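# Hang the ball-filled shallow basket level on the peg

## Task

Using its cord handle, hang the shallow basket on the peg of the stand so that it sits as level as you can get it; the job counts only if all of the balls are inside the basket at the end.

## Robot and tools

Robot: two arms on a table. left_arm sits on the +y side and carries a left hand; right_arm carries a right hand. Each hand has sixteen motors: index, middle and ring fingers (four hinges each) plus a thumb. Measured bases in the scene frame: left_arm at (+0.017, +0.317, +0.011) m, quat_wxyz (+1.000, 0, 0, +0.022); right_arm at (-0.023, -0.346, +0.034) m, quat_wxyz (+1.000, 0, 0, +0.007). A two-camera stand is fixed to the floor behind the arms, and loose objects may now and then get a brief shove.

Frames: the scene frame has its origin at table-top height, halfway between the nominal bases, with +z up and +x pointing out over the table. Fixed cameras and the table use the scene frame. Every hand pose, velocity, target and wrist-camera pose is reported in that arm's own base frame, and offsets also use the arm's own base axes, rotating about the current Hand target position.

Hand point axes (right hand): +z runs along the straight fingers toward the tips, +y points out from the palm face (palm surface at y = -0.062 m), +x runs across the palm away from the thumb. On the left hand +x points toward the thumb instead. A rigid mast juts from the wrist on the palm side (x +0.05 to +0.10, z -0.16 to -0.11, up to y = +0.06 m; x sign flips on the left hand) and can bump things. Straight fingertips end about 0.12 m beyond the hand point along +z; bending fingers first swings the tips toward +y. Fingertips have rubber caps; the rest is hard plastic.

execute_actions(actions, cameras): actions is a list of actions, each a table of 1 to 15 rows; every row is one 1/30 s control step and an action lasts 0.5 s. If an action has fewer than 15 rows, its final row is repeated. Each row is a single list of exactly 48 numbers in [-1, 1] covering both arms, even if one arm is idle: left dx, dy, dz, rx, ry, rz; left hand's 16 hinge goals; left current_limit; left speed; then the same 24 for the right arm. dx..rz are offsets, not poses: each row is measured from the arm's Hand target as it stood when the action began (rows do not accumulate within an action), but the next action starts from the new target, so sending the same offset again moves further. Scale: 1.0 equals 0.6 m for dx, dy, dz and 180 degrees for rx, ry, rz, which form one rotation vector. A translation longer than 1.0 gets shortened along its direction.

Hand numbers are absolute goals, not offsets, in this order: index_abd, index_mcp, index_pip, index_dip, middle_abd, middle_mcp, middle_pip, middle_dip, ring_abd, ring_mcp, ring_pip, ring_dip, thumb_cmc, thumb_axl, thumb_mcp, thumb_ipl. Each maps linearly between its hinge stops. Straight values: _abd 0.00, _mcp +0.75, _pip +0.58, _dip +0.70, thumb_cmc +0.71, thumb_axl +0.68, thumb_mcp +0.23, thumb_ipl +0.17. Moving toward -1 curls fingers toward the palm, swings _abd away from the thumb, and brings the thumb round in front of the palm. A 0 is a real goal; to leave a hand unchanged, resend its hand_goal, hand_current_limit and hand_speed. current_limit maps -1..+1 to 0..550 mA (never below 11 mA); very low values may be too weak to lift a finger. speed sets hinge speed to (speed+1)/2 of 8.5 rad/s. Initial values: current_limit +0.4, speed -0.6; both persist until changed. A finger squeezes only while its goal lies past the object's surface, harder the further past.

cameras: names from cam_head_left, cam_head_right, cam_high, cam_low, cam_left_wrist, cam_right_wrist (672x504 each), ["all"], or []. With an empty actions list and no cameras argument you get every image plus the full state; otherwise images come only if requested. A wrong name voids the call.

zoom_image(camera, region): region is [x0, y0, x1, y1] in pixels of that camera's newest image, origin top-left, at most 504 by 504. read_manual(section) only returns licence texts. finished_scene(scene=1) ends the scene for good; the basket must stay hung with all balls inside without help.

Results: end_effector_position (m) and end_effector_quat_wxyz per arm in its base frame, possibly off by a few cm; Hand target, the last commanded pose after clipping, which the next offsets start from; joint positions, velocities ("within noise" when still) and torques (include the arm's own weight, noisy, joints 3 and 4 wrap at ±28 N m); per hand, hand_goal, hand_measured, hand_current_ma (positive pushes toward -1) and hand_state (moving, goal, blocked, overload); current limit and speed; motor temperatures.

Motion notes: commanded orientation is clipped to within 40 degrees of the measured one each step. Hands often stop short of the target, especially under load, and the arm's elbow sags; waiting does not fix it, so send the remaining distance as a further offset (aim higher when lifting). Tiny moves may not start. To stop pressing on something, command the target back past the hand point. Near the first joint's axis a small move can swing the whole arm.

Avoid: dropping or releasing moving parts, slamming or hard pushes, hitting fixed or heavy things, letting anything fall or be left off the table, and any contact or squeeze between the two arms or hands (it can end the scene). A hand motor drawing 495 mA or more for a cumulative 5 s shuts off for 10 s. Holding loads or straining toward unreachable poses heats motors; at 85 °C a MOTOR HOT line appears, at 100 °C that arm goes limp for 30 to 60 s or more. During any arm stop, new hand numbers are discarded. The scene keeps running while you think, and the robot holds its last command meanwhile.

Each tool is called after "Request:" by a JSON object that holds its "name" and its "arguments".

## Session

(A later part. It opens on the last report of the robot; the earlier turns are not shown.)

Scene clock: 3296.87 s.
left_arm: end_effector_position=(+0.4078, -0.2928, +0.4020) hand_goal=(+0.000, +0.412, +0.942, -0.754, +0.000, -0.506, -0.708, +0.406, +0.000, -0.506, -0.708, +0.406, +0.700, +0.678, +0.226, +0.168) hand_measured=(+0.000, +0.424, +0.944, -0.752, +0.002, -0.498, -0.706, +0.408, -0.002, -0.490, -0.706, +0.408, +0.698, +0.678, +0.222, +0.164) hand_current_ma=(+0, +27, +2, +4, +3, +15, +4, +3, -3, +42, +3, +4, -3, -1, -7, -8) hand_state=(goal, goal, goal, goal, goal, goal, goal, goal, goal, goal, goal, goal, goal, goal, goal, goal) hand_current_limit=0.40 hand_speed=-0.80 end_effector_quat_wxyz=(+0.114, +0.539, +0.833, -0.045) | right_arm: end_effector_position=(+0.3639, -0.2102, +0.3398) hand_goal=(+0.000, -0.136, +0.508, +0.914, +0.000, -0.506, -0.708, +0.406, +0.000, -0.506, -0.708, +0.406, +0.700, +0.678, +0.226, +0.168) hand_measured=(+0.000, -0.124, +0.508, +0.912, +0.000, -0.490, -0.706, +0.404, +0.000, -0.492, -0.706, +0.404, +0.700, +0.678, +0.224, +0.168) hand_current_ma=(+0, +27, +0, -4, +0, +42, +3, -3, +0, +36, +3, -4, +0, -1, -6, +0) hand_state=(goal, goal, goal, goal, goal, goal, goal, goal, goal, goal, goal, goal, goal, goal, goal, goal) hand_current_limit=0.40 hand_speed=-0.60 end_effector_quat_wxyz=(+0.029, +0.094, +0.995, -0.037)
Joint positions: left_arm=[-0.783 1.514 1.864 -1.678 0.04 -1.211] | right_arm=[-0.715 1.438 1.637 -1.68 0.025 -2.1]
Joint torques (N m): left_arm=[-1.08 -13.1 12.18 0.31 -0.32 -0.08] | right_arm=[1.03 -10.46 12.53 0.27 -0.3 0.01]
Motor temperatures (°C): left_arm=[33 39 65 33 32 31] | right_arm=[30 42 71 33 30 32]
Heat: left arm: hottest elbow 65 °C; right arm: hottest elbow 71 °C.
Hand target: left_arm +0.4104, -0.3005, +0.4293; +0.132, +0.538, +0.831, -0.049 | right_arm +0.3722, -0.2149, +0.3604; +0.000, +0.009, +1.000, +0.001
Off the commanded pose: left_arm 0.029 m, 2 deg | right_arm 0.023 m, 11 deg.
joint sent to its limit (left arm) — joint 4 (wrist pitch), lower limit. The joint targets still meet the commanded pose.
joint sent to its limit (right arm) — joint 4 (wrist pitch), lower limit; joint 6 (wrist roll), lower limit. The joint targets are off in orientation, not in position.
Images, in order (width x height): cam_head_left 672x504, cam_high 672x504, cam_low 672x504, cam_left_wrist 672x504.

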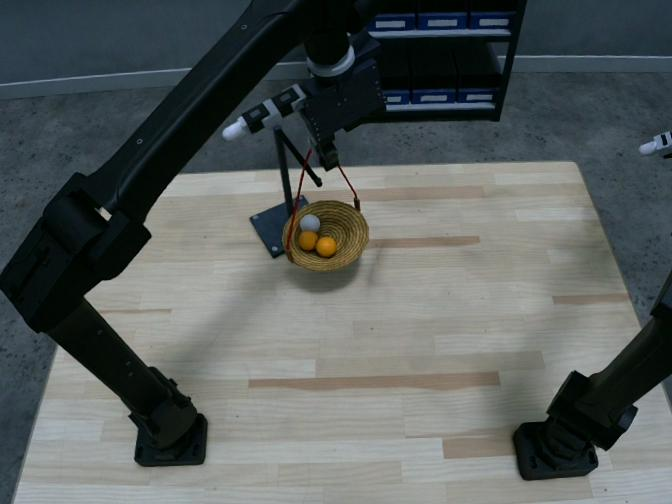

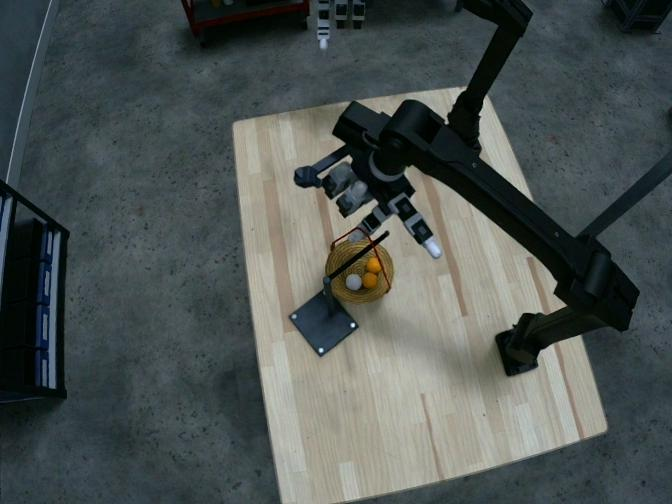

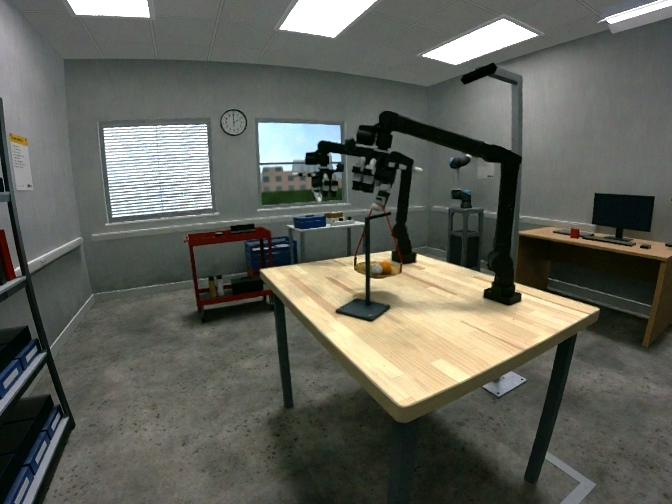

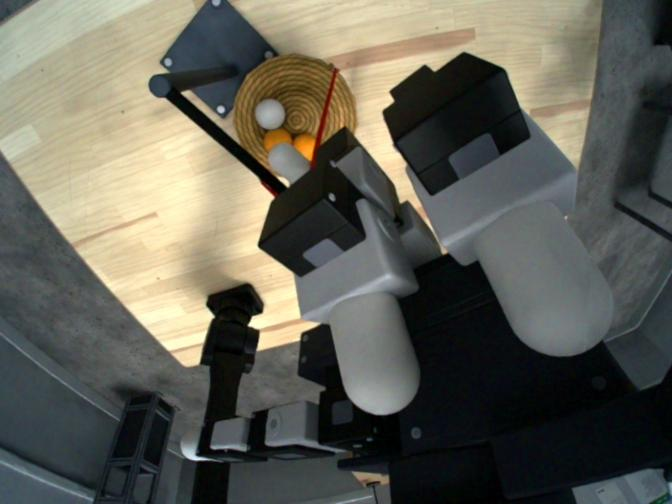

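Request:
{"name": "execute_actions", "arguments": {"actions": [[[0.0007,-0.0015,-0.0133,0,0,0,0,0.411,0.942,-0.754,0,-0.507,-0.708,0.406,0,-0.507,-0.708,0.406,0.7,0.677,0.226,0.168,0.4,-0.8,0,0,0,0,0,0,0,-0.137,0.508,0.913,0,-0.507,-0.708,0.406,0,-0.507,-0.708,0.406,0.7,0.678,0.226,0.168,0.4,-0.6]],[[0,0,-0.0133,0,0,0,0,0.411,0.942,-0.754,0,-0.507,-0.708,0.406,0,-0.507,-0.708,0.406,0.7,0.677,0.226,0.168,0.4,-0.8,0,0,0,0,0,0,0,-0.137,0.508,0.913,0,-0.507,-0.708,0.406,0,-0.507,-0.708,0.406,0.7,0.678,0.226,0.168,0.4,-0.6]],[[0,0,-0.0133,0,0,0,0,0.411,0.942,-0.754,0,-0.507,-0.708,0.406,0,-0.507,-0.708,0.406,0.7,0.677,0.226,0.168,0.4,-0.8,0,0,0,0,0,0,0,-0.137,0.508,0.913,0,-0.507,-0.708,0.406,0,-0.507,-0.708,0.406,0.7,0.678,0.226,0.168,0.4,-0.6]]], "cameras": ["cam_low","cam_head_left","cam_high","cam_left_wrist"]}}

Request:
{"name": "zoom_image", "arguments": {"camera": "cam_high", "region": [310, 200, 410, 310]}}

Request:
{"name": "zoom_image", "arguments": {"camera": "cam_low", "region": [350, 190, 430, 290]}}

Scene clock: 3310.13 s.
left_arm: end_effector_position=(+0.4114, -0.2964, +0.4001) hand_goal=(+0.000, +0.412, +0.942, -0.754, +0.000, -0.506, -0.708, +0.406, +0.000, -0.506, -0.708, +0.406, +0.700, +0.678, +0.226, +0.168) hand_measured=(+0.002, +0.424, +0.944, -0.752, +0.002, -0.498, -0.706, +0.408, -0.002, -0.490, -0.706, +0.408, +0.698, +0.678, +0.222, +0.164) hand_current_ma=(+3, +27, +2, +4, +3, +15, +4, +3, -3, +42, +3, +4, -3, -1, -7, -8) hand_state=(goal, goal, goal, goal, goal, goal, goal, goal, goal, goal, goal, goal, goal, goal, goal, goal) hand_current_limit=0.40 hand_speed=-0.80 end_effector_quat_wxyz=(+0.119, +0.538, +0.833, -0.046) | right_arm: end_effector_position=(+0.3639, -0.2102, +0.3398) hand_goal=(+0.000, -0.136, +0.508, +0.914, +0.000, -0.506, -0.708, +0.406, +0.000, -0.506, -0.708, +0.406, +0.700, +0.678, +0.226, +0.168) hand_measured=(+0.000, -0.124, +0.508, +0.912, +0.000, -0.490, -0.706, +0.404, +0.000, -0.492, -0.706, +0.404, +0.700, +0.678, +0.224, +0.168) hand_current_ma=(+0, +27, +0, -4, +0, +42, +3, -3, +0, +36, +3, -4, +0, -1, -6, +0) hand_state=(goal, goal, goal, goal, goal, goal, goal, goal, goal, goal, goal, goal, goal, goal, goal, goal) hand_current_limit=0.40 hand_speed=-0.60 end_effector_quat_wxyz=(+0.029, +0.094, +0.995, -0.037)
Joint positions: left_arm=[-0.783 1.52 1.864 -1.663 0.04 -1.213] | right_arm=[-0.715 1.438 1.637 -1.68 0.025 -2.1]
Joint torques (N m): left_arm=[-1.14 -14.21 7.28 1.39 -0.19 -0.01] | right_arm=[0.67 -10.4 12.46 0.25 -0.31 -0.01]
Motor temperatures (°C): left_arm=[33 40 65 33 32 31] | right_arm=[30 42 71 33 30 32]
Heat: left arm: hottest elbow 65 °C; right arm: hottest elbow 71 °C.
Hand target: left_arm +0.4107, -0.3014, +0.4054; +0.132, +0.538, +0.831, -0.049 | right_arm +0.3722, -0.2149, +0.3604; +0.000, +0.009, +1.000, +0.001
Off the commanded pose: left_arm 0.007 m, 2 deg | right_arm 0.023 m, 11 deg.
joint sent to its limit (right arm) — joint 4 (wrist pitch), lower limit; joint 6 (wrist roll), lower limit. The joint targets are off in orientation, not in position.
Images, in order (width x height): cam_head_left 672x504, cam_high 672x504, cam_low 672x504, cam_left_wrist 672x504.

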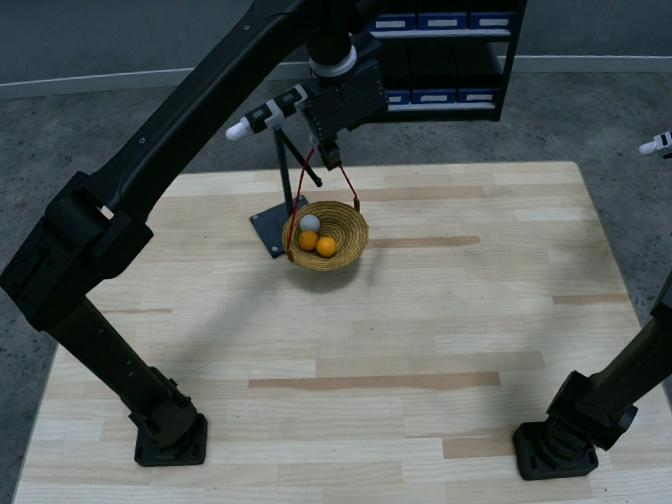

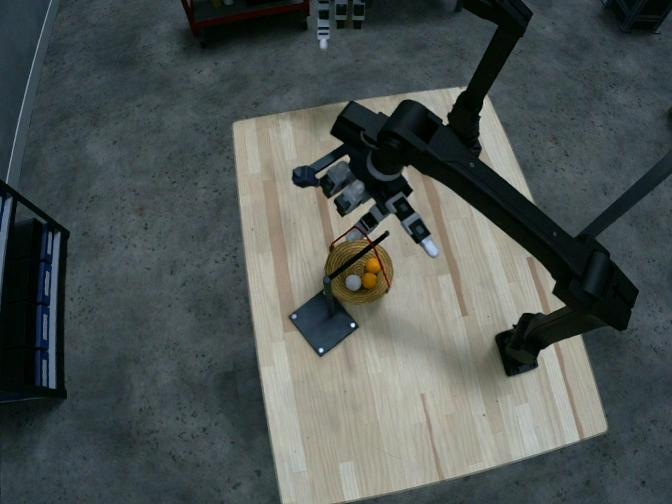

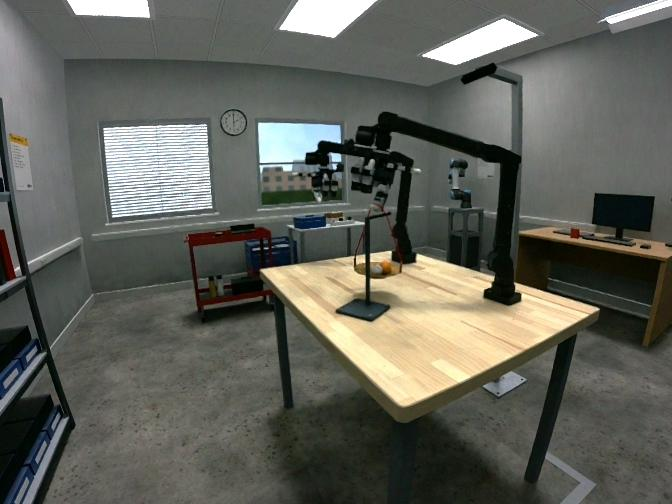

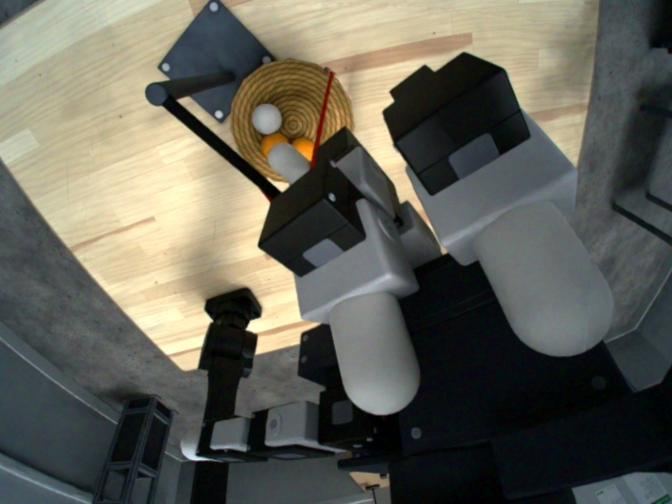

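Scaled by 4.582 from the camera's 672x504 image, which has a finer 960x720 frame.

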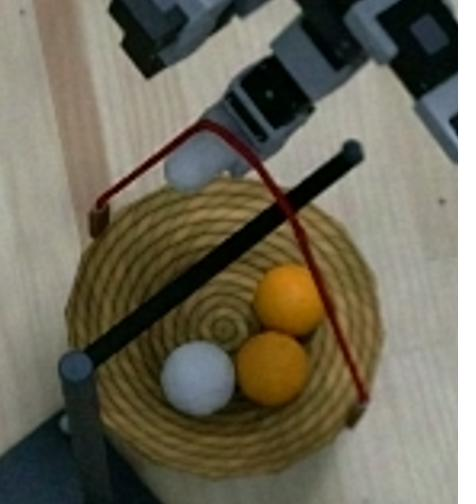

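Scaled by 5.040 from the camera's 672x504 image, which has a finer 960x720 frame.

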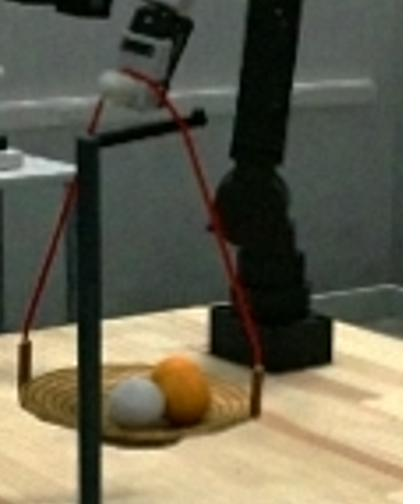

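Request:
{"name": "execute_actions", "arguments": {"actions": [[[-0.0015,0.003,-0.0133,0,0,0,0,0.411,0.942,-0.754,0,-0.507,-0.708,0.406,0,-0.507,-0.708,0.406,0.7,0.677,0.226,0.168,0.4,-0.8,0,0,0,0,0,0,0,-0.137,0.508,0.913,0,-0.507,-0.708,0.406,0,-0.507,-0.708,0.406,0.7,0.678,0.226,0.168,0.4,-0.6]],[[-0.001,0.003,-0.0133,0,0,0,0,0.411,0.942,-0.754,0,-0.507,-0.708,0.406,0,-0.507,-0.708,0.406,0.7,0.677,0.226,0.168,0.4,-0.8,0,0,0,0,0,0,0,-0.137,0.508,0.913,0,-0.507,-0.708,0.406,0,-0.507,-0.708,0.406,0.7,0.678,0.226,0.168,0.4,-0.6]],[[0,0,-0.0133,0,0,0,0,0.411,0.942,-0.754,0,-0.507,-0.708,0.406,0,-0.507,-0.708,0.406,0.7,0.677,0.226,0.168,0.4,-0.8,0,0,0,0,0,0,0,-0.137,0.508,0.913,0,-0.507,-0.708,0.406,0,-0.507,-0.708,0.406,0.7,0.678,0.226,0.168,0.4,-0.6]]], "cameras": ["cam_low","cam_head_left","cam_high","cam_left_wrist"]}}

Request:
{"name": "zoom_image", "arguments": {"camera": "cam_high", "region": [310, 200, 410, 310]}}

Request:
{"name": "zoom_image", "arguments": {"camera": "cam_low", "region": [350, 190, 430, 290]}}

Request:
{"name": "zoom_image", "arguments": {"camera": "cam_left_wrist", "region": [100, 0, 400, 240]}}

Scene clock: 3324.17 s.
left_arm: end_effector_position=(+0.4130, -0.2980, +0.3687) hand_goal=(+0.000, +0.412, +0.942, -0.754, +0.000, -0.506, -0.708, +0.406, +0.000, -0.506, -0.708, +0.406, +0.700, +0.678, +0.226, +0.168) hand_measured=(+0.002, +0.424, +0.944, -0.752, +0.002, -0.498, -0.706, +0.408, -0.002, -0.490, -0.706, +0.408, +0.698, +0.678, +0.222, +0.164) hand_current_ma=(+3, +27, +2, +4, +3, +15, +4, +3, -3, +40, +3, +4, -3, -1, -7, -8) hand_state=(goal, goal, goal, goal, goal, goal, goal, goal, goal, goal, goal, goal, goal, goal, goal, goal) hand_current_limit=0.40 hand_speed=-0.80 end_effector_quat_wxyz=(+0.112, +0.538, +0.834, -0.044) | right_arm: end_effector_position=(+0.3639, -0.2102, +0.3398) hand_goal=(+0.000, -0.136, +0.508, +0.914, +0.000, -0.506, -0.708, +0.406, +0.000, -0.506, -0.708, +0.406, +0.700, +0.678, +0.226, +0.168) hand_measured=(+0.000, -0.124, +0.508, +0.912, +0.000, -0.490, -0.706, +0.404, +0.000, -0.492, -0.706, +0.404, +0.700, +0.678, +0.224, +0.168) hand_current_ma=(+0, +27, +0, -4, +0, +42, +3, -3, +0, +36, +3, -4, +0, -1, -6, +0) hand_state=(goal, goal, goal, goal, goal, goal, goal, goal, goal, goal, goal, goal, goal, goal, goal, goal) hand_current_limit=0.40 hand_speed=-0.60 end_effector_quat_wxyz=(+0.029, +0.094, +0.995, -0.037)
Joint positions: left_arm=[-0.783 1.509 1.769 -1.592 0.04 -1.213] | right_arm=[-0.715 1.438 1.637 -1.68 0.025 -2.1]
Joint torques (N m): left_arm=[-1.2 -16.15 7.05 1.32 -0.16 -0.02] | right_arm=[0.91 -10.4 12.44 0.29 -0.31 0.01]
Motor temperatures (°C): left_arm=[33 39 64 33 32 31] | right_arm=[30 42 72 33 30 32]
Heat: left arm: hottest elbow 64 °C; right arm: hottest elbow 72 °C.
Hand target: left_arm +0.4093, -0.2978, +0.3814; +0.132, +0.538, +0.831, -0.049 | right_arm +0.3722, -0.2149, +0.3604; +0.000, +0.009, +1.000, +0.001
Off the commanded pose: left_arm 0.013 m, 2 deg | right_arm 0.023 m, 11 deg.
joint sent to its limit (right arm) — joint 4 (wrist pitch), lower limit; joint 6 (wrist roll), lower limit. The joint targets are off in orientation, not in position.
Images, in order (width x height): cam_head_left 672x504, cam_high 672x504, cam_low 672x504, cam_left_wrist 672x504.

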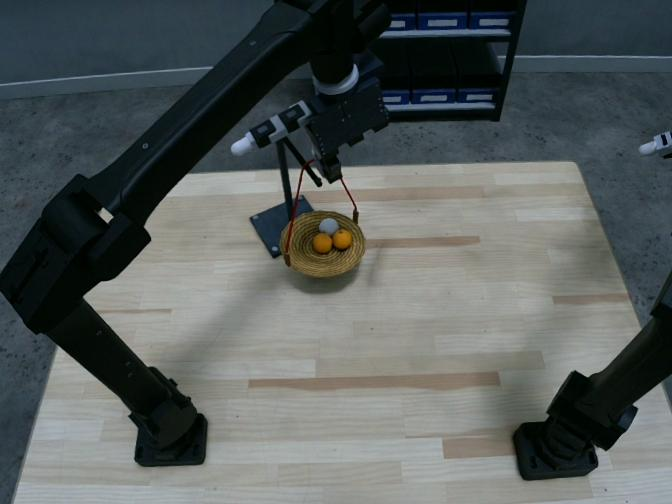

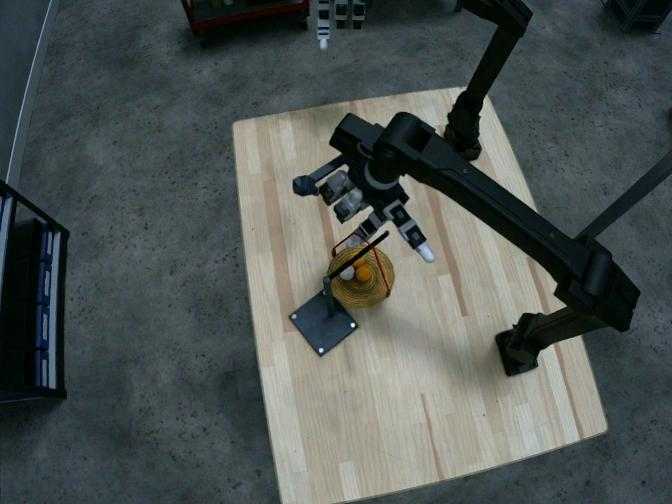

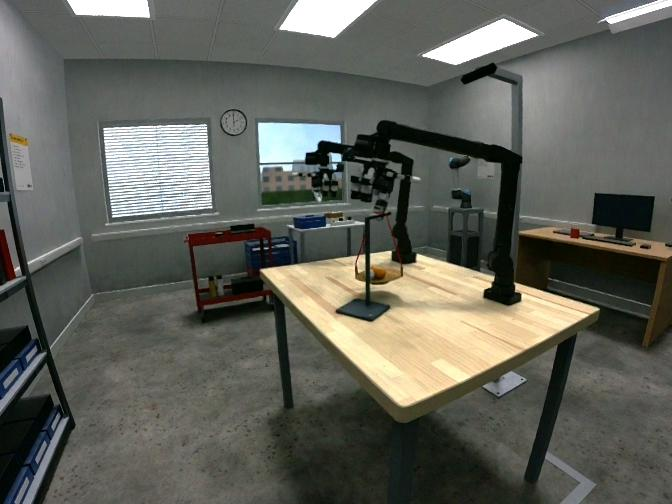

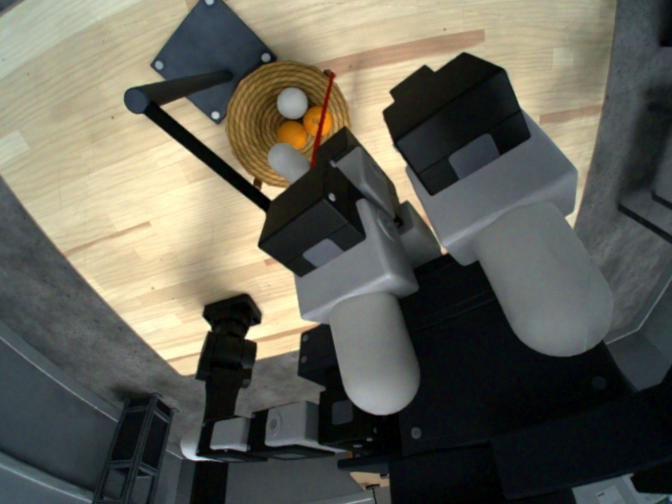

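Scaled by 4.582 from the camera's 672x504 image, which has a finer 960x720 frame.

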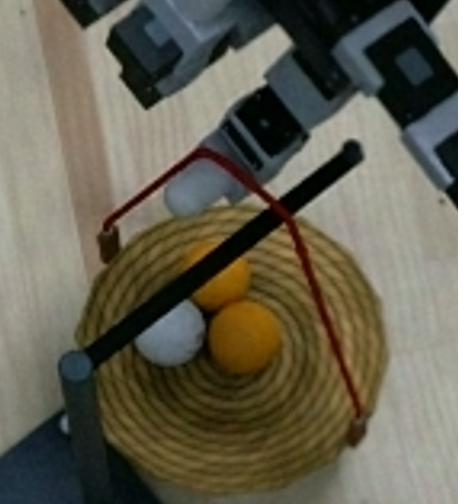

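Scaled by 5.040 from the camera's 672x504 image, which has a finer 960x720 frame.

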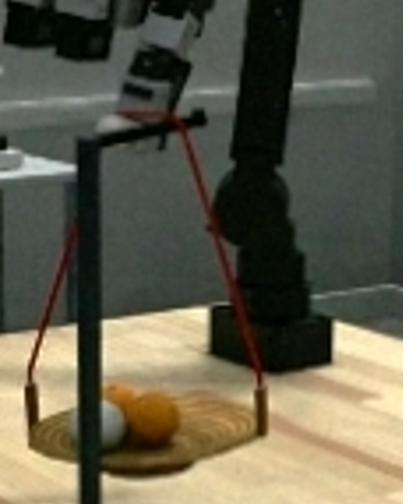

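Scaled by 1.680 from the camera's 672x504 image, which has a finer 960x720 frame.

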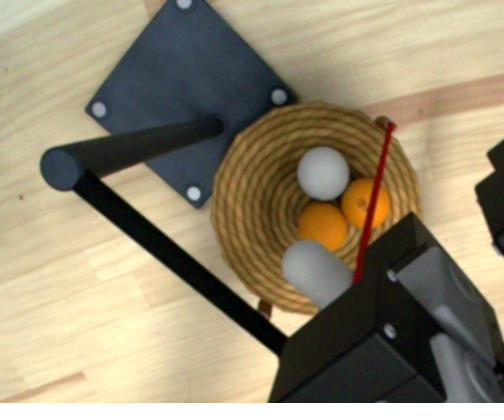

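Request:
{"name": "execute_actions", "arguments": {"actions": [[[0,0,-0.0125,0,0,0,0,0.411,0.942,-0.754,0,-0.507,-0.708,0.406,0,-0.507,-0.708,0.406,0.7,0.677,0.226,0.168,0.4,-0.8,0,0,0,0,0,0,0,-0.137,0.508,0.913,0,-0.507,-0.708,0.406,0,-0.507,-0.708,0.406,0.7,0.678,0.226,0.168,0.4,-0.6]],[[0,0,-0.0125,0,0,0,0,0.411,0.942,-0.754,0,-0.507,-0.708,0.406,0,-0.507,-0.708,0.406,0.7,0.677,0.226,0.168,0.4,-0.8,0,0,0,0,0,0,0,-0.137,0.508,0.913,0,-0.507,-0.708,0.406,0,-0.507,-0.708,0.406,0.7,0.678,0.226,0.168,0.4,-0.6]]], "cameras": ["cam_low","cam_head_left","cam_high","cam_left_wrist"]}}

Request:
{"name": "zoom_image", "arguments": {"camera": "cam_high", "region": [310, 200, 410, 310]}}

Request:
{"name": "zoom_image", "arguments": {"camera": "cam_low", "region": [350, 190, 430, 290]}}

Request:
{"name": "zoom_image", "arguments": {"camera": "cam_head_left", "region": [240, 130, 380, 290]}}

Scene clock: 3356.30 s.
left_arm: end_effector_position=(+0.4118, -0.2968, +0.3556) hand_goal=(+0.000, +0.412, +0.942, -0.754, +0.000, -0.506, -0.708, +0.406, +0.000, -0.506, -0.708, +0.406, +0.700, +0.678, +0.226, +0.168) hand_measured=(+0.004, +0.424, +0.944, -0.752, +0.002, -0.498, -0.706, +0.408, -0.002, -0.490, -0.706, +0.408, +0.698, +0.678, +0.222, +0.164) hand_current_ma=(+6, +27, +2, +4, +3, +15, +4, +3, -3, +40, +3, +4, -3, -1, -7, -8) hand_state=(goal, goal, goal, goal, goal, goal, goal, goal, goal, goal, goal, goal, goal, goal, goal, goal) hand_current_limit=0.40 hand_speed=-0.80 end_effector_quat_wxyz=(+0.112, +0.538, +0.834, -0.045) | right_arm: end_effector_position=(+0.3639, -0.2102, +0.3398) hand_goal=(+0.000, -0.136, +0.508, +0.914, +0.000, -0.506, -0.708, +0.406, +0.000, -0.506, -0.708, +0.406, +0.700, +0.678, +0.226, +0.168) hand_measured=(+0.000, -0.124, +0.508, +0.912, +0.000, -0.490, -0.706, +0.404, +0.000, -0.492, -0.706, +0.404, +0.700, +0.678, +0.224, +0.168) hand_current_ma=(+0, +27, +0, -4, +0, +42, +3, -3, +0, +36, +3, -4, +0, -1, -6, +0) hand_state=(goal, goal, goal, goal, goal, goal, goal, goal, goal, goal, goal, goal, goal, goal, goal, goal) hand_current_limit=0.40 hand_speed=-0.60 end_effector_quat_wxyz=(+0.029, +0.094, +0.995, -0.037)
Joint positions: left_arm=[-0.783 1.495 1.717 -1.554 0.04 -1.213] | right_arm=[-0.715 1.438 1.637 -1.68 0.025 -2.1]
Joint torques (N m): left_arm=[-0.91 -15.56 7.02 1.48 -0.15 0.01] | right_arm=[0.67 -10.52 12.45 0.23 -0.32 0.01]
Motor temperatures (°C): left_arm=[33 41 61 33 32 31] | right_arm=[30 42 72 33 30 32]
Heat: left arm: hottest elbow 61 °C; right arm: hottest elbow 72 °C.
Hand target: left_arm +0.4093, -0.2978, +0.3663; +0.132, +0.538, +0.831, -0.049 | right_arm +0.3722, -0.2149, +0.3604; +0.000, +0.009, +1.000, +0.001
Off the commanded pose: left_arm 0.011 m, 2 deg | right_arm 0.023 m, 11 deg.
joint sent to its limit (right arm) — joint 4 (wrist pitch), lower limit; joint 6 (wrist roll), lower limit. The joint targets are off in orientation, not in position.
Images, in order (width x height): cam_head_left 672x504, cam_high 672x504, cam_low 672x504, cam_left_wrist 672x504.

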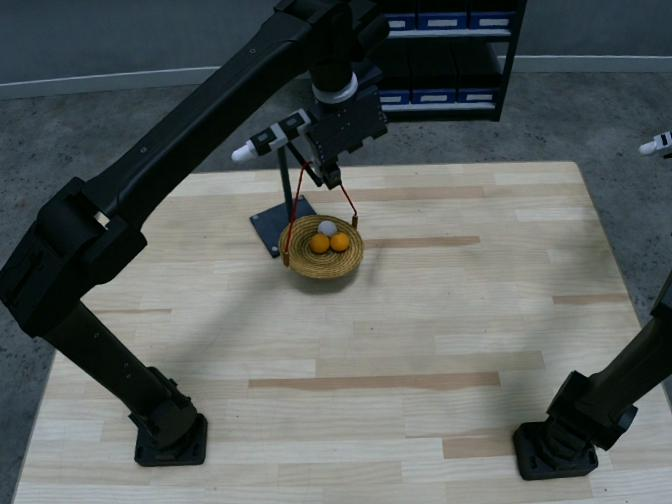

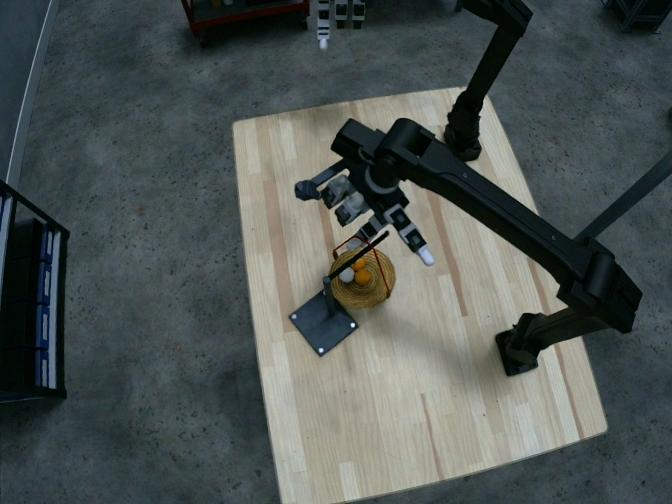

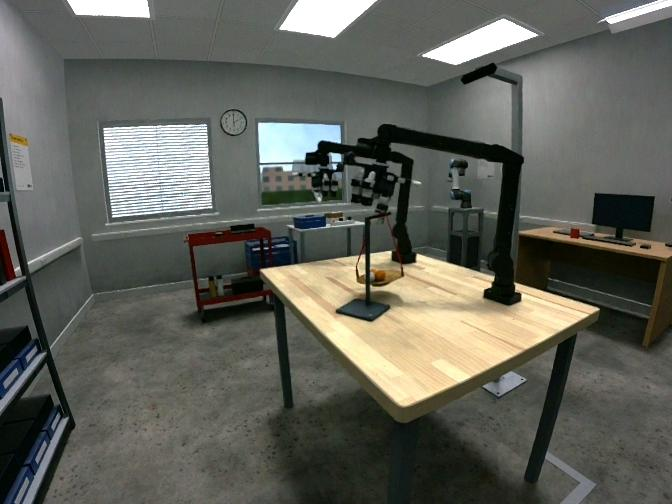

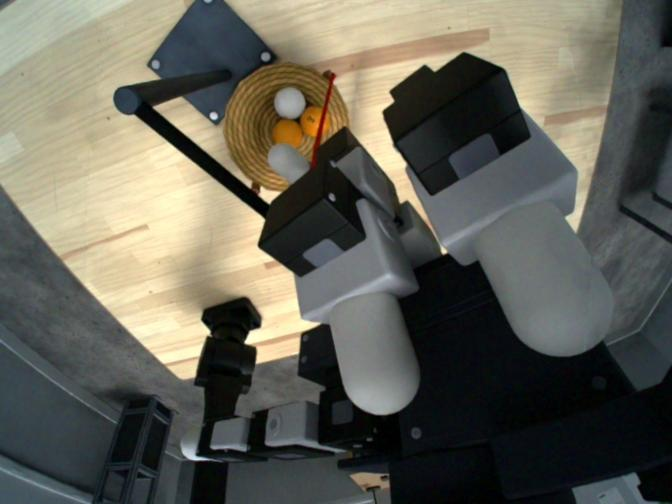

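Scaled by 4.582 from the camera's 672x504 image, which has a finer 960x720 frame.

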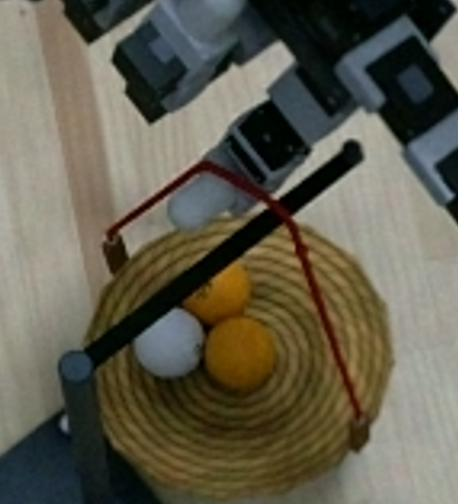

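Scaled by 5.040 from the camera's 672x504 image, which has a finer 960x720 frame.

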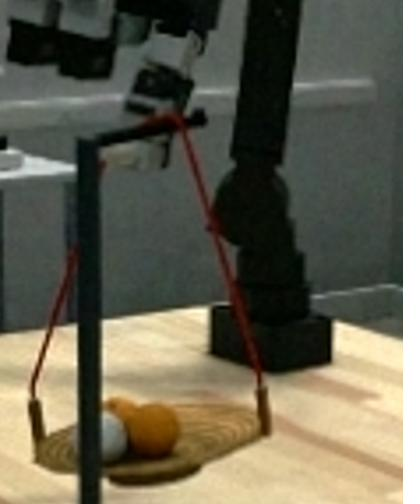

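Scaled by 3.150 from the camera's 672x504 image, which has a finer 960x720 frame.

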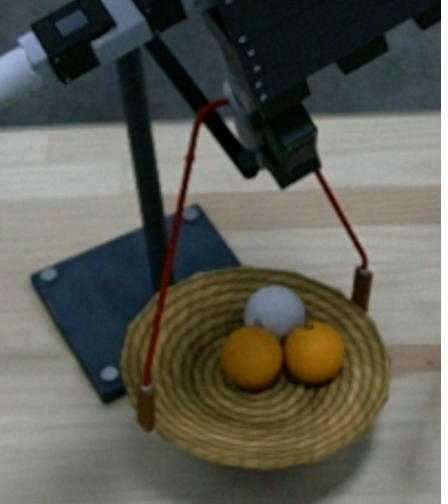

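Request:
{"name": "execute_actions", "arguments": {"actions": [[[0.001,-0.0022,-0.0133,0,0,0,0,0.411,0.942,-0.754,0,-0.507,-0.708,0.406,0,-0.507,-0.708,0.406,0.7,0.677,0.226,0.168,0.4,-0.8,0,0,0,0,0,0,0,-0.137,0.508,0.913,0,-0.507,-0.708,0.406,0,-0.507,-0.708,0.406,0.7,0.678,0.226,0.168,0.4,-0.6]],[[0.001,-0.0022,-0.0133,0,0,0,0,0.411,0.942,-0.754,0,-0.507,-0.708,0.406,0,-0.507,-0.708,0.406,0.7,0.677,0.226,0.168,0.4,-0.8,0,0,0,0,0,0,0,-0.137,0.508,0.913,0,-0.507,-0.708,0.406,0,-0.507,-0.708,0.406,0.7,0.678,0.226,0.168,0.4,-0.6]],[[0,0,-0.0133,0,0,0,0,0.411,0.942,-0.754,0,-0.507,-0.708,0.406,0,-0.507,-0.708,0.406,0.7,0.677,0.226,0.168,0.4,-0.8,0,0,0,0,0,0,0,-0.137,0.508,0.913,0,-0.507,-0.708,0.406,0,-0.507,-0.708,0.406,0.7,0.678,0.226,0.168,0.4,-0.6]]], "cameras": ["cam_low","cam_head_left","cam_high","cam_left_wrist"]}}

Request:
{"name": "zoom_image", "arguments": {"camera": "cam_high", "region": [310, 200, 410, 310]}}

Request:
{"name": "zoom_image", "arguments": {"camera": "cam_low", "region": [350, 190, 430, 290]}}

Request:
{"name": "zoom_image", "arguments": {"camera": "cam_head_left", "region": [240, 130, 380, 290]}}

Scene clock: 3370.63 s.
left_arm: end_effector_position=(+0.4135, -0.2984, +0.3339) hand_goal=(+0.000, +0.412, +0.942, -0.754, +0.000, -0.506, -0.708, +0.406, +0.000, -0.506, -0.708, +0.406, +0.700, +0.678, +0.226, +0.168) hand_measured=(+0.006, +0.420, +0.944, -0.752, +0.002, -0.498, -0.706, +0.408, -0.002, -0.490, -0.706, +0.408, +0.698, +0.678, +0.222, +0.164) hand_current_ma=(+8, +17, +2, +3, +3, +15, +4, +3, -3, +40, +3, +4, -3, -1, -7, -8) hand_state=(goal, goal, goal, goal, goal, goal, goal, goal, goal, goal, goal, goal, goal, goal, goal, goal) hand_current_limit=0.40 hand_speed=-0.80 end_effector_quat_wxyz=(+0.116, +0.538, +0.834, -0.045) | right_arm: end_effector_position=(+0.3639, -0.2102, +0.3398) hand_goal=(+0.000, -0.136, +0.508, +0.914, +0.000, -0.506, -0.708, +0.406, +0.000, -0.506, -0.708, +0.406, +0.700, +0.678, +0.226, +0.168) hand_measured=(+0.000, -0.124, +0.508, +0.912, +0.000, -0.490, -0.706, +0.404, +0.000, -0.492, -0.706, +0.404, +0.700, +0.678, +0.224, +0.168) hand_current_ma=(+0, +27, +0, -4, +0, +42, +3, -3, +0, +36, +3, -4, +0, -1, -6, +0) hand_state=(goal, goal, goal, goal, goal, goal, goal, goal, goal, goal, goal, goal, goal, goal, goal, goal) hand_current_limit=0.40 hand_speed=-0.60 end_effector_quat_wxyz=(+0.029, +0.094, +0.995, -0.037)
Joint positions: left_arm=[-0.783 1.486 1.648 -1.487 0.04 -1.213] | right_arm=[-0.715 1.438 1.637 -1.68 0.025 -2.1]
Joint torques (N m): left_arm=[-1.14 -15.56 6.98 1.31 -0.17 -0.02] | right_arm=[0.62 -10.58 12.46 0.23 -0.32 0.01]
Motor temperatures (°C): left_arm=[33 42 60 33 32 31] | right_arm=[30 42 72 33 30 32]
Heat: left arm: hottest elbow 60 °C; right arm: hottest elbow 72 °C.
Hand target: left_arm +0.4105, -0.3005, +0.3423; +0.131, +0.538, +0.831, -0.049 | right_arm +0.3722, -0.2149, +0.3604; +0.000, +0.009, +1.000, +0.001
Off the commanded pose: left_arm 0.009 m, 2 deg | right_arm 0.023 m, 11 deg.
joint sent to its limit (right arm) — joint 4 (wrist pitch), lower limit; joint 6 (wrist roll), lower limit. The joint targets are off in orientation, not in position.
Images, in order (width x height): cam_head_left 672x504, cam_high 672x504, cam_low 672x504, cam_left_wrist 672x504.

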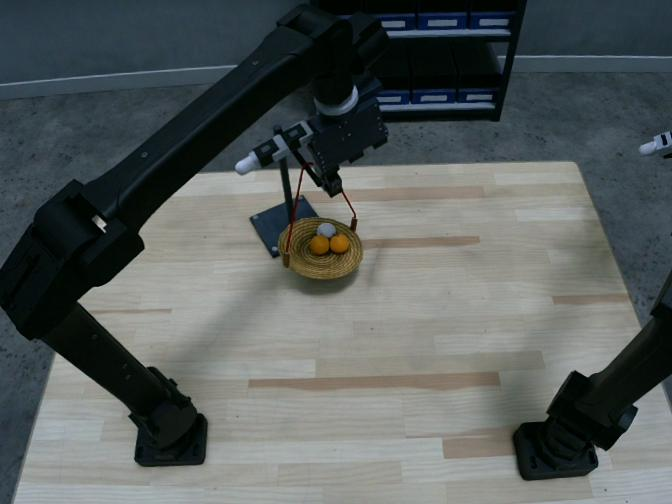

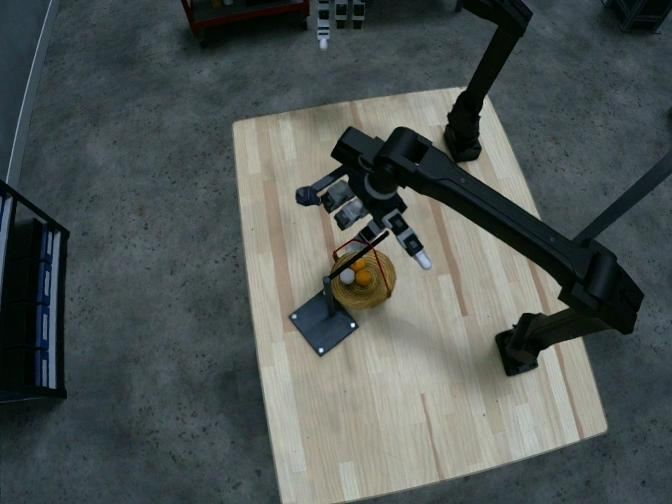

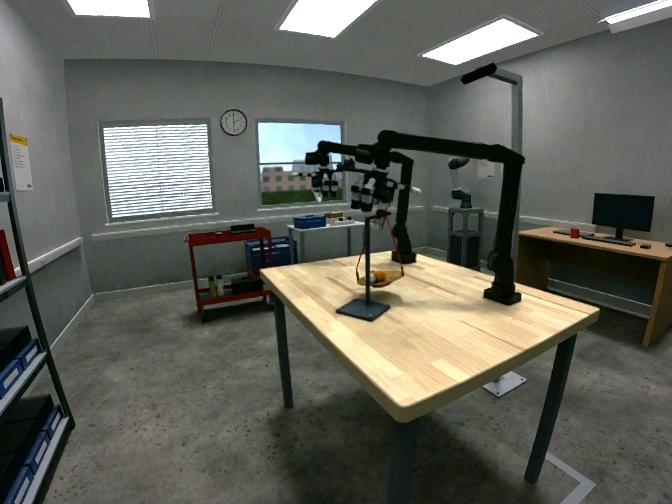

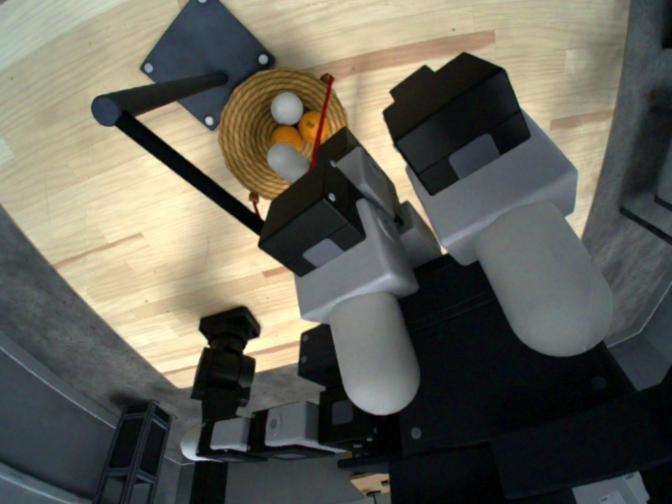

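Scaled by 4.582 from the camera's 672x504 image, which has a finer 960x720 frame.

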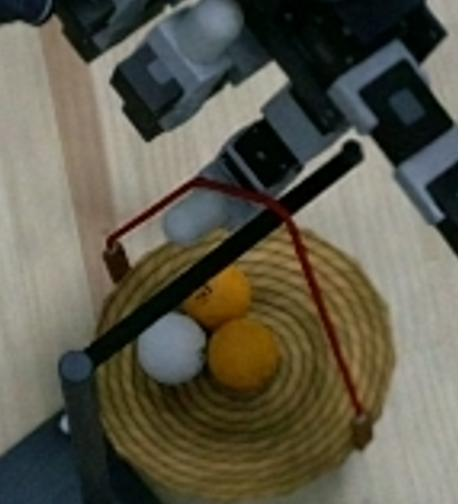

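Scaled by 5.040 from the camera's 672x504 image, which has a finer 960x720 frame.

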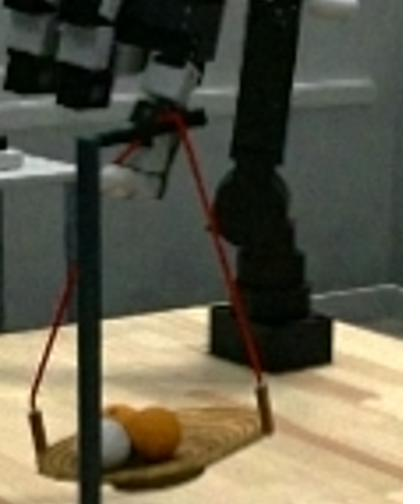

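Scaled by 3.150 from the camera's 672x504 image, which has a finer 960x720 frame.

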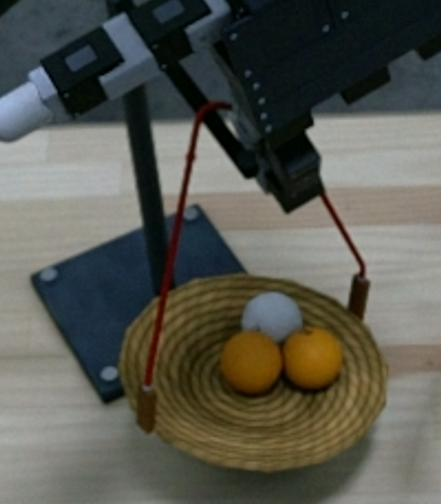

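Request:
{"name": "execute_actions", "arguments": {"actions": [[[0,0,0,0,0,0,0,0.411,0.942,-0.68,0,-0.507,-0.708,0.406,0,-0.507,-0.708,0.406,0.7,0.677,0.226,0.168,0.4,-0.9,0,0,0,0,0,0,0,-0.137,0.508,0.913,0,-0.507,-0.708,0.406,0,-0.507,-0.708,0.406,0.7,0.678,0.226,0.168,0.4,-0.6]],[[0,0,0,0,0,0,0,0.411,0.942,-0.6,0,-0.507,-0.708,0.406,0,-0.507,-0.708,0.406,0.7,0.677,0.226,0.168,0.4,-0.9,0,0,0,0,0,0,0,-0.137,0.508,0.913,0,-0.507,-0.708,0.406,0,-0.507,-0.708,0.406,0.7,0.678,0.226,0.168,0.4,-0.6]],[[0,0,0,0,0,0,0,0.411,0.942,-0.5,0,-0.507,-0.708,0.406,0,-0.507,-0.708,0.406,0.7,0.677,0.226,0.168,0.4,-0.9,0,0,0,0,0,0,0,-0.137,0.508,0.913,0,-0.507,-0.708,0.406,0,-0.507,-0.708,0.406,0.7,0.678,0.226,0.168,0.4,-0.6]]], "cameras": ["cam_low","cam_head_left","cam_high","cam_left_wrist"]}}

Request:
{"name": "zoom_image", "arguments": {"camera": "cam_high", "region": [310, 200, 410, 310]}}

Request:
{"name": "zoom_image", "arguments": {"camera": "cam_low", "region": [350, 190, 430, 290]}}

Scene clock: 3388.83 s.
left_arm: end_effector_position=(+0.4135, -0.2984, +0.3339) hand_goal=(+0.000, +0.412, +0.942, -0.500, +0.000, -0.506, -0.708, +0.406, +0.000, -0.506, -0.708, +0.406, +0.700, +0.678, +0.226, +0.168) hand_measured=(+0.006, +0.420, +0.944, -0.504, +0.002, -0.498, -0.706, +0.408, -0.002, -0.490, -0.706, +0.408, +0.698, +0.678, +0.222, +0.164) hand_current_ma=(+8, +17, +2, -6, +3, +15, +4, +3, -3, +40, +3, +4, -3, -1, -7, -8) hand_state=(goal, goal, goal, goal, goal, goal, goal, goal, goal, goal, goal, goal, goal, goal, goal, goal) hand_current_limit=0.40 hand_speed=-0.90 end_effector_quat_wxyz=(+0.116, +0.538, +0.834, -0.045) | right_arm: end_effector_position=(+0.3639, -0.2102, +0.3398) hand_goal=(+0.000, -0.136, +0.508, +0.914, +0.000, -0.506, -0.708, +0.406, +0.000, -0.506, -0.708, +0.406, +0.700, +0.678, +0.226, +0.168) hand_measured=(+0.000, -0.124, +0.508, +0.912, +0.000, -0.490, -0.706, +0.404, +0.000, -0.492, -0.706, +0.404, +0.700, +0.678, +0.224, +0.168) hand_current_ma=(+0, +27, +0, -4, +0, +42, +3, -3, +0, +36, +3, -4, +0, -1, -6, +0) hand_state=(goal, goal, goal, goal, goal, goal, goal, goal, goal, goal, goal, goal, goal, goal, goal, goal) hand_current_limit=0.40 hand_speed=-0.60 end_effector_quat_wxyz=(+0.029, +0.094, +0.995, -0.037)
Joint positions: left_arm=[-0.783 1.486 1.648 -1.487 0.04 -1.213] | right_arm=[-0.715 1.438 1.637 -1.68 0.025 -2.1]
Joint torques (N m): left_arm=[-1.14 -15.27 7.02 1.48 -0.18 -0.01] | right_arm=[0.62 -10.58 12.48 0.16 -0.31 0.03]
Motor temperatures (°C): left_arm=[33 42 60 33 32 31] | right_arm=[30 42 72 33 30 32]
Heat: left arm: hottest elbow 60 °C; right arm: hottest elbow 72 °C.
Hand target: left_arm +0.4105, -0.3005, +0.3423; +0.131, +0.538, +0.831, -0.049 | right_arm +0.3722, -0.2149, +0.3604; +0.000, +0.009, +1.000, +0.001
Off the commanded pose: left_arm 0.009 m, 2 deg | right_arm 0.023 m, 11 deg.
joint sent to its limit (right arm) — joint 4 (wrist pitch), lower limit; joint 6 (wrist roll), lower limit. The joint targets are off in orientation, not in position.
Images, in order (width x height): cam_head_left 672x504, cam_high 672x504, cam_low 672x504, cam_left_wrist 672x504.

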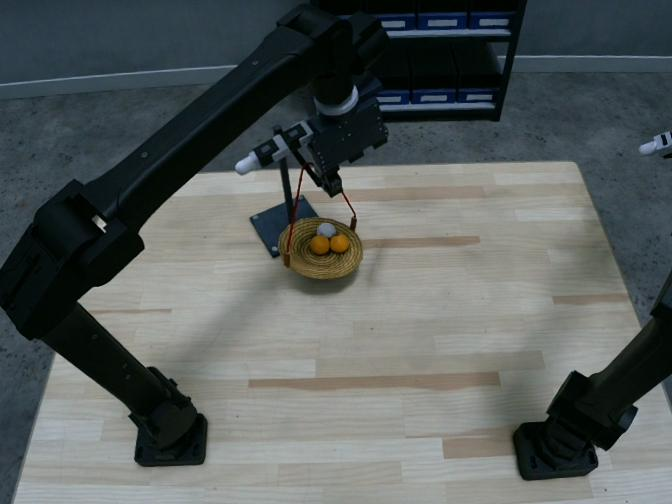

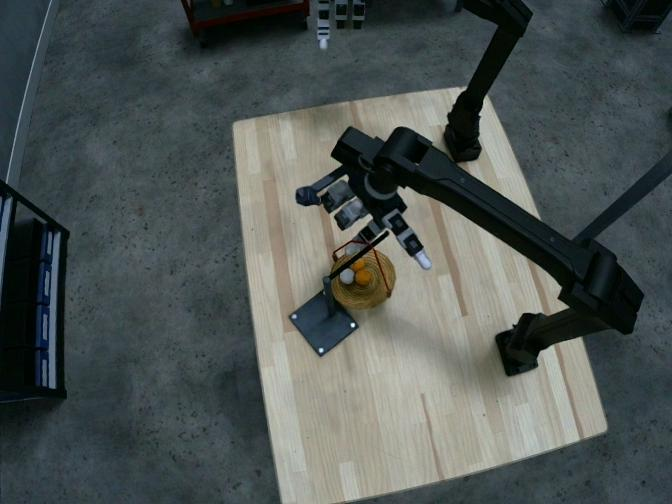

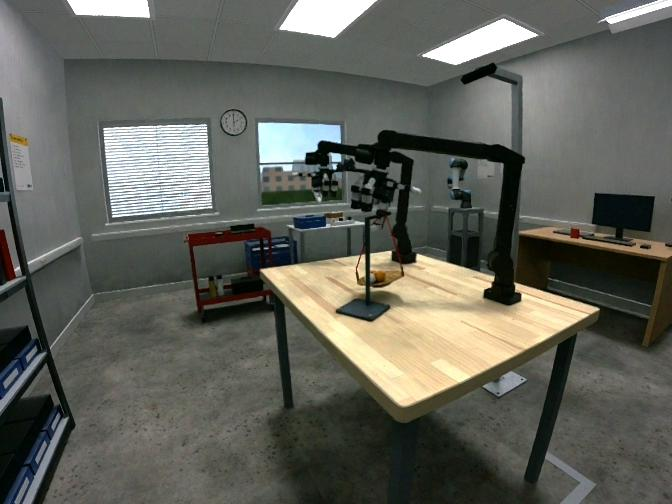

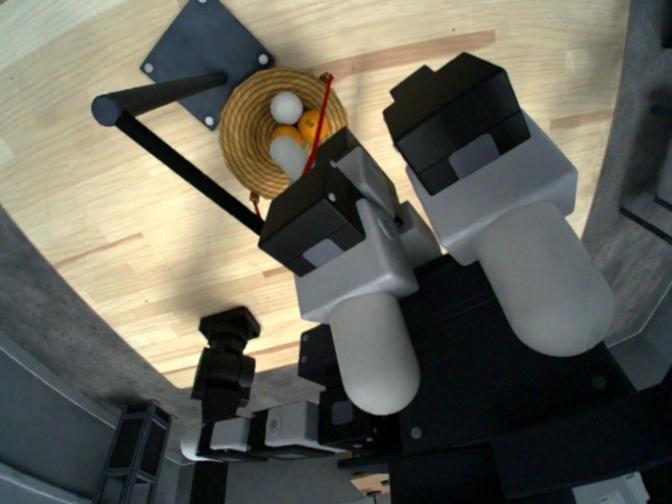

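Scaled by 4.582 from the camera's 672x504 image, which has a finer 960x720 frame.

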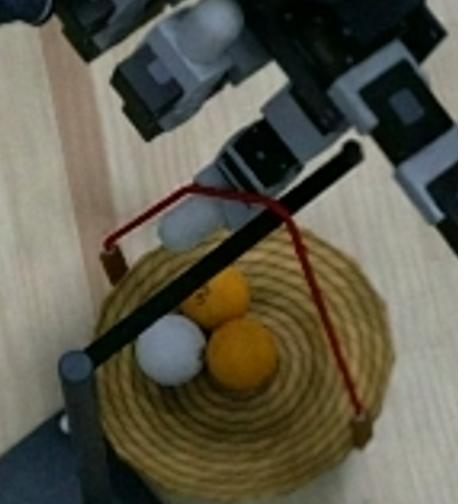

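Scaled by 5.040 from the camera's 672x504 image, which has a finer 960x720 frame.

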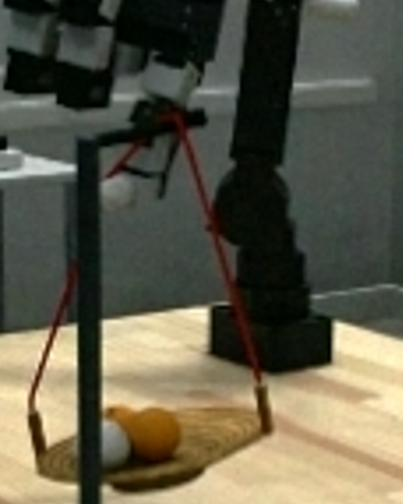

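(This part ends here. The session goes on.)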